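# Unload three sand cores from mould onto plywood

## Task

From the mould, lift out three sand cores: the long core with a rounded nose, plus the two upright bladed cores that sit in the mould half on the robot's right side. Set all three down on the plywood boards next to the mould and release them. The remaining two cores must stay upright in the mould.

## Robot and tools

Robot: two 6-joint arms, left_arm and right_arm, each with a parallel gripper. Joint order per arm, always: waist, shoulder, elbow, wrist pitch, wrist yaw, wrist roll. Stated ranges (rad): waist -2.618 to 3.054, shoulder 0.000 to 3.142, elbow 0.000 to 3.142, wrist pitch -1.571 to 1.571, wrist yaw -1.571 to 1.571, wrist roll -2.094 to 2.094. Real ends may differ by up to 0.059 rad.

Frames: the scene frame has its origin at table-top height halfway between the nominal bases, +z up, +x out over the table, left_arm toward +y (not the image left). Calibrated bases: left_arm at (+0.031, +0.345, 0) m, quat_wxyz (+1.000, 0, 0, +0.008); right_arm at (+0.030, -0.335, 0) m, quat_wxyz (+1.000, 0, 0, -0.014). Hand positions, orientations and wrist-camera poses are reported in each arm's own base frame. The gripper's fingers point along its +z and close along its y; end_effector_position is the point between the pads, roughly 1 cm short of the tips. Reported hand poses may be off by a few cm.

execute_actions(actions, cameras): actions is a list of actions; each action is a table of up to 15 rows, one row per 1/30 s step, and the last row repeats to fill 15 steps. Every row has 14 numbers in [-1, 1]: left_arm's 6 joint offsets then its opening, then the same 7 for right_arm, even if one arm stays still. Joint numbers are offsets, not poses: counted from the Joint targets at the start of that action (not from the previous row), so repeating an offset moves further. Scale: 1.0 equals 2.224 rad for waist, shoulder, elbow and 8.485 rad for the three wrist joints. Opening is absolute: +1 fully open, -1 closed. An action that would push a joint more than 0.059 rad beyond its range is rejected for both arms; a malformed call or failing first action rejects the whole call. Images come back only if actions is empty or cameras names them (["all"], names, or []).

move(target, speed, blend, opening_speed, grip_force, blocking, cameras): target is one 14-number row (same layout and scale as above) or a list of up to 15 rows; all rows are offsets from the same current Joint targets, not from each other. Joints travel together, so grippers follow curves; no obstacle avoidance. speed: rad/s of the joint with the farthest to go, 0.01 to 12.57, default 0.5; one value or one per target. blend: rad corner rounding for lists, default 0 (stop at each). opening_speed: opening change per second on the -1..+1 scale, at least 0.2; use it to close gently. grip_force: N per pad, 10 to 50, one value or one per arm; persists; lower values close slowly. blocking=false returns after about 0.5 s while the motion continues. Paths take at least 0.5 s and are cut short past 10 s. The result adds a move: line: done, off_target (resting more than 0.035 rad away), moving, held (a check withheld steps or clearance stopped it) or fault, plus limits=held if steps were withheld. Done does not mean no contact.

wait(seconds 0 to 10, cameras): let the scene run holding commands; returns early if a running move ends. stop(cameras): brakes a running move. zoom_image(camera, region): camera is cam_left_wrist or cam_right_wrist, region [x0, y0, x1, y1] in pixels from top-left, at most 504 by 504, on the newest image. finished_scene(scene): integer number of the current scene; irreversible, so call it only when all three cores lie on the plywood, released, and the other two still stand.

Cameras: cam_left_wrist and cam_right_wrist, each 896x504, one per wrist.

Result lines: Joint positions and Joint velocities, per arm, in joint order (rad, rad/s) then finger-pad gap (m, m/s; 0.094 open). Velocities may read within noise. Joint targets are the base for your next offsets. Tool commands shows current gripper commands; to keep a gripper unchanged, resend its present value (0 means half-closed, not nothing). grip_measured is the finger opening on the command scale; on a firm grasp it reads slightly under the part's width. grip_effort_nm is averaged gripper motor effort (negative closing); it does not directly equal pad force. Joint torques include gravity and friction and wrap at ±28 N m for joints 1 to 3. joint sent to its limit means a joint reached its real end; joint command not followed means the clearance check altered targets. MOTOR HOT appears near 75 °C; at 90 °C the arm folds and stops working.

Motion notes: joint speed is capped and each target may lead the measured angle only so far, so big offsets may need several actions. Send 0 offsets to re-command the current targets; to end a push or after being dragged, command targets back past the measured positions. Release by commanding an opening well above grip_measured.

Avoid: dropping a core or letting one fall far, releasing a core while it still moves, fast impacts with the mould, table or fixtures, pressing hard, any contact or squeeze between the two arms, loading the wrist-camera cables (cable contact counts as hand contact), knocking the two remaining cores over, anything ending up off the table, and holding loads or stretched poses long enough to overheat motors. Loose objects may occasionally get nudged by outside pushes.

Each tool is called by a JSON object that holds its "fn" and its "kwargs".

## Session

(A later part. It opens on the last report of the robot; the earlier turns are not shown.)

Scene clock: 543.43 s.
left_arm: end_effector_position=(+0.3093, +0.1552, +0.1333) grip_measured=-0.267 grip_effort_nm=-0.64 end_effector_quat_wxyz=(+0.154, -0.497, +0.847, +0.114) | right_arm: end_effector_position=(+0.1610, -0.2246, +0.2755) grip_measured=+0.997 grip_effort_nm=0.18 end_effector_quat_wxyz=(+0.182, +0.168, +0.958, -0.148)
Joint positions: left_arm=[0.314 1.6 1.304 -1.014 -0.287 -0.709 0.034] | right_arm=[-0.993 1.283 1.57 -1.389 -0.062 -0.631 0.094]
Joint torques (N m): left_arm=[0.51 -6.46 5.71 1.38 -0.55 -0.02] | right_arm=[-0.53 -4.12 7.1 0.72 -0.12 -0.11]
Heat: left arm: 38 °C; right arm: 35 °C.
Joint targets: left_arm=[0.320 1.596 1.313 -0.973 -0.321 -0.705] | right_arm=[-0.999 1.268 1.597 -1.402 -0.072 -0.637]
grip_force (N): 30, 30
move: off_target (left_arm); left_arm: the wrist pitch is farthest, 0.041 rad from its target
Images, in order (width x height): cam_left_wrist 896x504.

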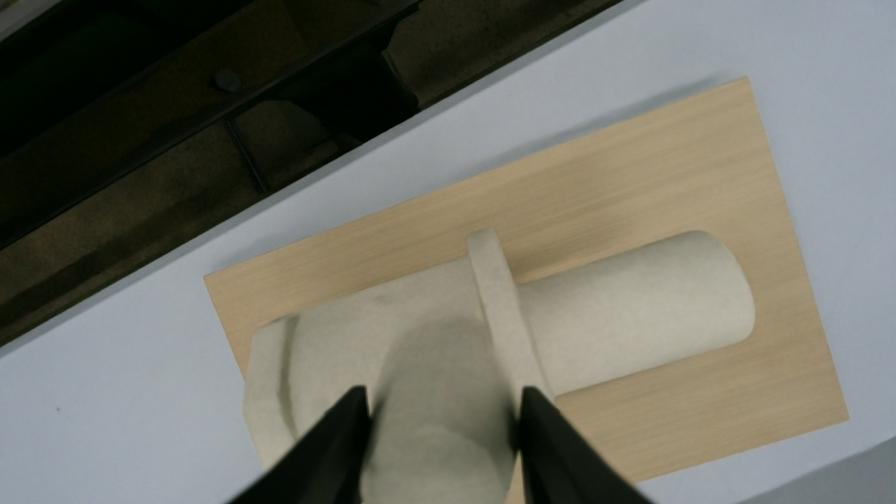

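{"fn": "move", "kwargs": {"target": [0,0,-0.017,0.0045,0,0,-0.7,0,0,0,0,0,0,1], "speed": 0.08}}

{"fn": "move", "kwargs": {"target": [0,0,-0.013,0.0034,0,0,-0.7,0,0,0,0,0,0,1], "speed": 0.08, "cameras": ["cam_left_wrist"]}}

Scene clock: 546.77 s.
left_arm: end_effector_position=(+0.3088, +0.1550, +0.1239) grip_measured=-0.267 grip_effort_nm=-0.63 end_effector_quat_wxyz=(+0.154, -0.497, +0.847, +0.113) | right_arm: end_effector_position=(+0.1610, -0.2246, +0.2755) grip_measured=+0.997 grip_effort_nm=0.18 end_effector_quat_wxyz=(+0.182, +0.168, +0.958, -0.148)
Joint positions: left_arm=[0.314 1.6 1.267 -0.976 -0.286 -0.709 0.034] | right_arm=[-0.993 1.283 1.57 -1.389 -0.062 -0.631 0.094]
Joint torques (N m): left_arm=[0.46 -6.41 5.67 1.38 -0.54 0] | right_arm=[-0.54 -4.12 7.1 0.73 -0.13 -0.11]
Heat: left arm: 38 °C; right arm: 35 °C.
Joint targets: left_arm=[0.320 1.596 1.276 -0.935 -0.321 -0.705] | right_arm=[-0.999 1.268 1.597 -1.402 -0.072 -0.637]
grip_force (N): 30, 30
move: off_target (left_arm); left_arm: the wrist pitch is farthest, 0.041 rad from its target

Scene clock: 547.63 s.
left_arm: end_effector_position=(+0.3083, +0.1571, +0.1201) grip_measured=-0.267 grip_effort_nm=-0.64 end_effector_quat_wxyz=(+0.157, -0.495, +0.846, +0.119) | right_arm: end_effector_position=(+0.1610, -0.2246, +0.2755) grip_measured=+0.997 grip_effort_nm=0.18 end_effector_quat_wxyz=(+0.182, +0.168, +0.958, -0.148)
Joint positions: left_arm=[0.314 1.6 1.248 -0.954 -0.299 -0.704 0.034] | right_arm=[-0.993 1.283 1.57 -1.389 -0.062 -0.631 0.094]
Joint torques (N m): left_arm=[0.53 -6.45 4.83 1.46 -0.42 -0.07] | right_arm=[-0.55 -4.11 7.12 0.71 -0.12 -0.11]
Heat: left arm: 38 °C; right arm: 35 °C.
Joint targets: left_arm=[0.320 1.596 1.247 -0.906 -0.321 -0.705] | right_arm=[-0.999 1.268 1.597 -1.402 -0.072 -0.637]
grip_force (N): 30, 30
move: off_target (left_arm); left_arm: the wrist pitch is farthest, 0.047 rad from its target
Images, in order (width x height): cam_left_wrist 896x504.

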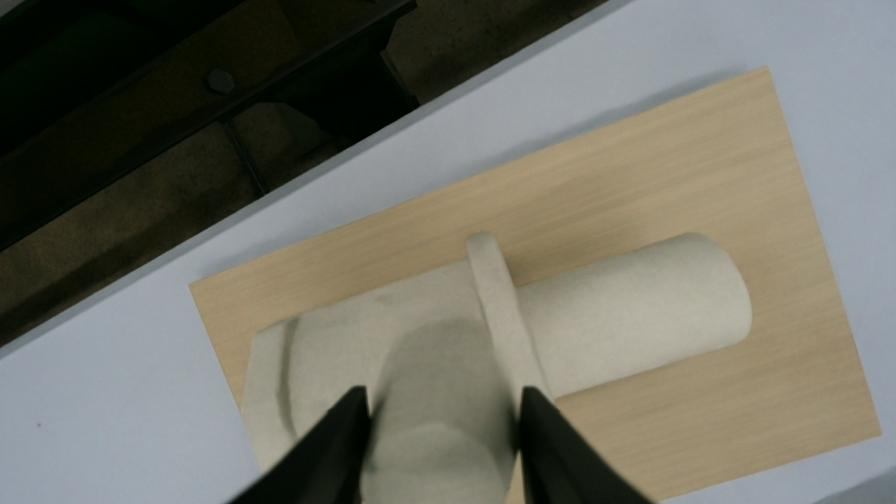

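{"fn": "move", "kwargs": {"target": [0,0,0,0,0,0,0.15,0,0,0,0,0,0,1], "opening_speed": 0.2, "cameras": ["cam_left_wrist"]}}

{"fn": "wait", "kwargs": {"seconds": 1, "cameras": ["cam_left_wrist"]}}

Scene clock: 556.57 s.
left_arm: end_effector_position=(+0.3159, +0.1596, +0.1224) grip_measured=+0.148 grip_effort_nm=0.13 end_effector_quat_wxyz=(+0.173, -0.496, +0.843, +0.116) | right_arm: end_effector_position=(+0.1610, -0.2246, +0.2755) grip_measured=+0.997 grip_effort_nm=0.18 end_effector_quat_wxyz=(+0.182, +0.168, +0.958, -0.148)
Joint positions: left_arm=[0.314 1.6 1.248 -0.919 -0.299 -0.704 0.054] | right_arm=[-0.993 1.283 1.57 -1.389 -0.062 -0.631 0.094]
Joint torques (N m): left_arm=[0.5 -6.43 4.86 1.15 -0.42 -0.09] | right_arm=[-0.54 -4.12 7.13 0.72 -0.12 -0.11]
Heat: left arm: 38 °C; right arm: 35 °C.
Joint targets: left_arm=[0.320 1.596 1.247 -0.906 -0.321 -0.705] | right_arm=[-0.999 1.268 1.597 -1.402 -0.072 -0.637]
grip_force (N): 30, 30
move: done
Images, in order (width x height): cam_left_wrist 896x504.

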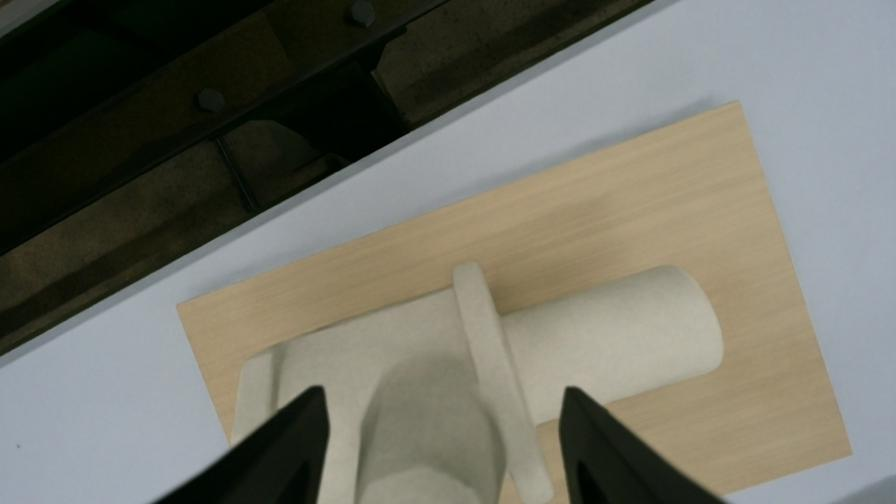

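Scene clock: 557.57 s.
left_arm: end_effector_position=(+0.3159, +0.1596, +0.1224) grip_measured=+0.148 grip_effort_nm=0.13 end_effector_quat_wxyz=(+0.173, -0.496, +0.843, +0.116) | right_arm: end_effector_position=(+0.1610, -0.2246, +0.2755) grip_measured=+0.997 grip_effort_nm=0.18 end_effector_quat_wxyz=(+0.182, +0.168, +0.958, -0.148)
Joint positions: left_arm=[0.314 1.6 1.248 -0.919 -0.299 -0.704 0.054] | right_arm=[-0.993 1.283 1.57 -1.389 -0.062 -0.631 0.094]
Joint torques (N m): left_arm=[0.5 -6.35 4.92 1.14 -0.4 -0.06] | right_arm=[-0.54 -4.12 7.12 0.72 -0.12 -0.11]
Heat: left arm: 38 °C; right arm: 35 °C.
Joint targets: left_arm=[0.320 1.596 1.247 -0.906 -0.321 -0.705] | right_arm=[-0.999 1.268 1.597 -1.402 -0.072 -0.637]
Tool commands: left_gripper/opening=+0.15 right_gripper/opening=+1.0
grip_force (N): 30, 30
wait: 1.00 s; at rest by 0.17 s
Images, in order (width x height): cam_left_wrist 896x504.

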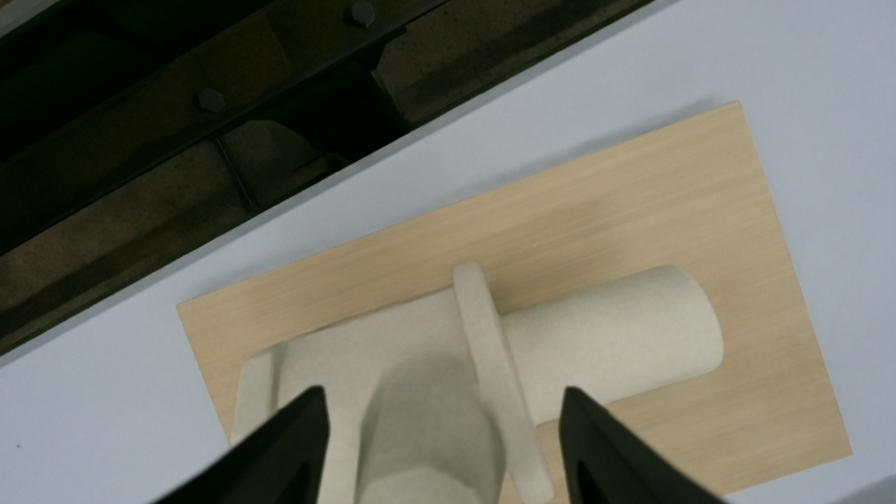

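{"fn": "move", "kwargs": {"target": [[0,0,0,0,0,0,0.25,0,0,0,0,0,0,1],[0,0,0.0535,-0.014,0,0,0.25,0,0,0,0,0,0,1],[0,-0.012,0.18,-0.047,0,0,0.25,0,0,0,0,0,0,1]], "speed": 0.2, "blend": [0,0.02,0], "opening_speed": 0.3, "cameras": ["cam_left_wrist"]}}

Scene clock: 564.27 s.
left_arm: end_effector_position=(+0.3085, +0.1574, +0.2162) grip_measured=+0.248 grip_effort_nm=0.13 end_effector_quat_wxyz=(+0.172, -0.496, +0.843, +0.117) | right_arm: end_effector_position=(+0.1610, -0.2246, +0.2755) grip_measured=+0.997 grip_effort_nm=0.18 end_effector_quat_wxyz=(+0.182, +0.168, +0.958, -0.148)
Joint positions: left_arm=[0.314 1.6 1.624 -1.298 -0.3 -0.704 0.059] | right_arm=[-0.993 1.283 1.57 -1.389 -0.062 -0.631 0.094]
Joint torques (N m): left_arm=[0.58 -8.24 6.84 0.93 -0.4 -0.07] | right_arm=[-0.55 -4.1 7.1 0.72 -0.12 -0.11]
Heat: left arm: 38 °C; right arm: 35 °C.
Joint targets: left_arm=[0.320 1.569 1.647 -1.305 -0.321 -0.705] | right_arm=[-0.999 1.268 1.597 -1.402 -0.072 -0.637]
grip_force (N): 30, 30
move: done
Images, in order (width x height): cam_left_wrist 896x504.

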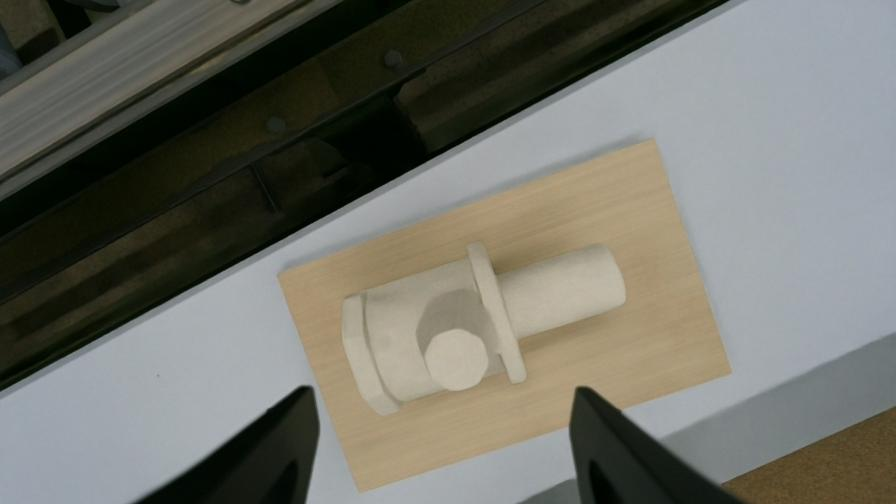

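{"fn": "execute_actions", "kwargs": {"actions": []}}

{"fn": "zoom_image", "kwargs": {"camera": "cam_right_wrist", "region": [0, 150, 260, 410]}}

Scene clock: 566.67 s.
left_arm: end_effector_position=(+0.3084, +0.1574, +0.2162) grip_measured=+0.248 grip_effort_nm=0.13 end_effector_quat_wxyz=(+0.172, -0.496, +0.843, +0.117) | right_arm: end_effector_position=(+0.1610, -0.2246, +0.2755) grip_measured=+0.997 grip_effort_nm=0.18 end_effector_quat_wxyz=(+0.182, +0.168, +0.958, -0.148)
Joint positions: left_arm=[0.314 1.6 1.624 -1.298 -0.3 -0.704 0.059] | right_arm=[-0.993 1.283 1.57 -1.389 -0.062 -0.631 0.094]
Joint velocities: within noise
Joint torques (N m): left_arm=[0.49 -8.34 6.87 0.94 -0.41 -0.07] | right_arm=[-0.54 -4.12 7.1 0.72 -0.12 -0.11]
Heat: left arm: 38 °C; right arm: 35 °C.
Joint targets: left_arm=[0.320 1.569 1.647 -1.305 -0.321 -0.705] | right_arm=[-0.999 1.268 1.597 -1.402 -0.072 -0.637]
Tool commands: left_gripper/opening=+0.25 right_gripper/opening=+1.0
grip_force (N): 30, 30

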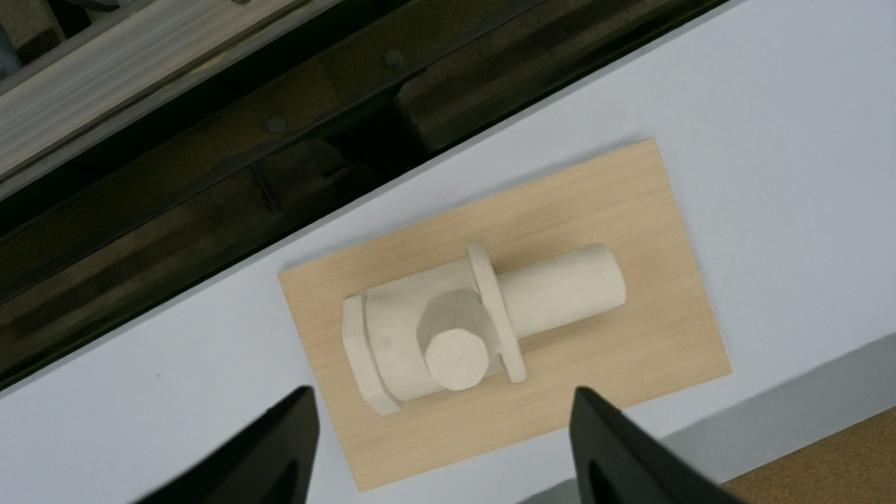

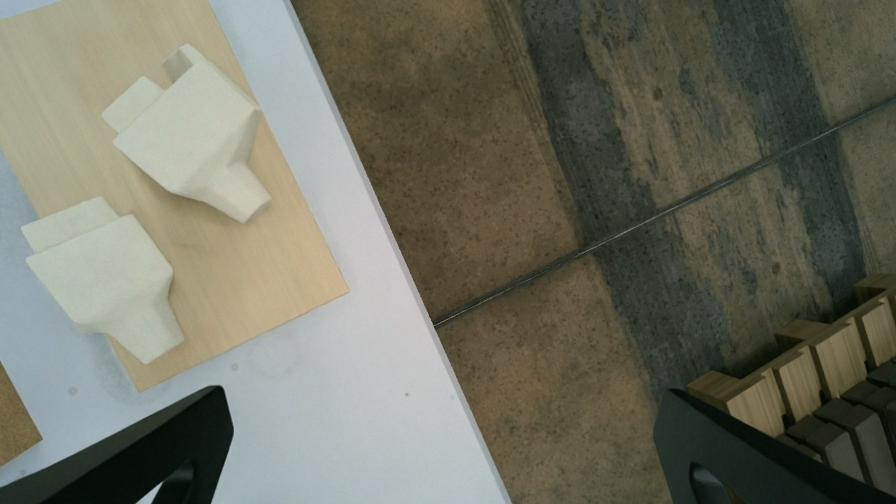

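Scaled by 1.938.

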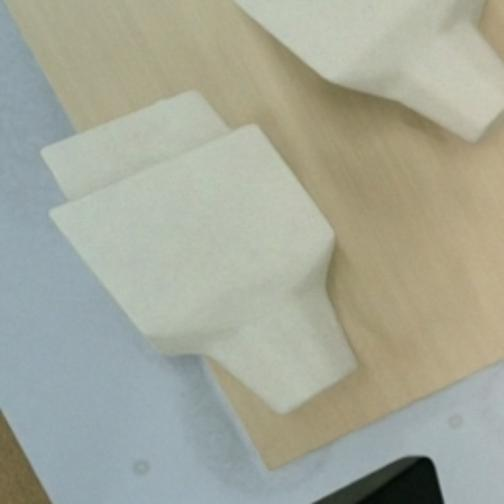

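{"fn": "finished_scene", "kwargs": {"scene": 2}}

The scene is finished: the task was done.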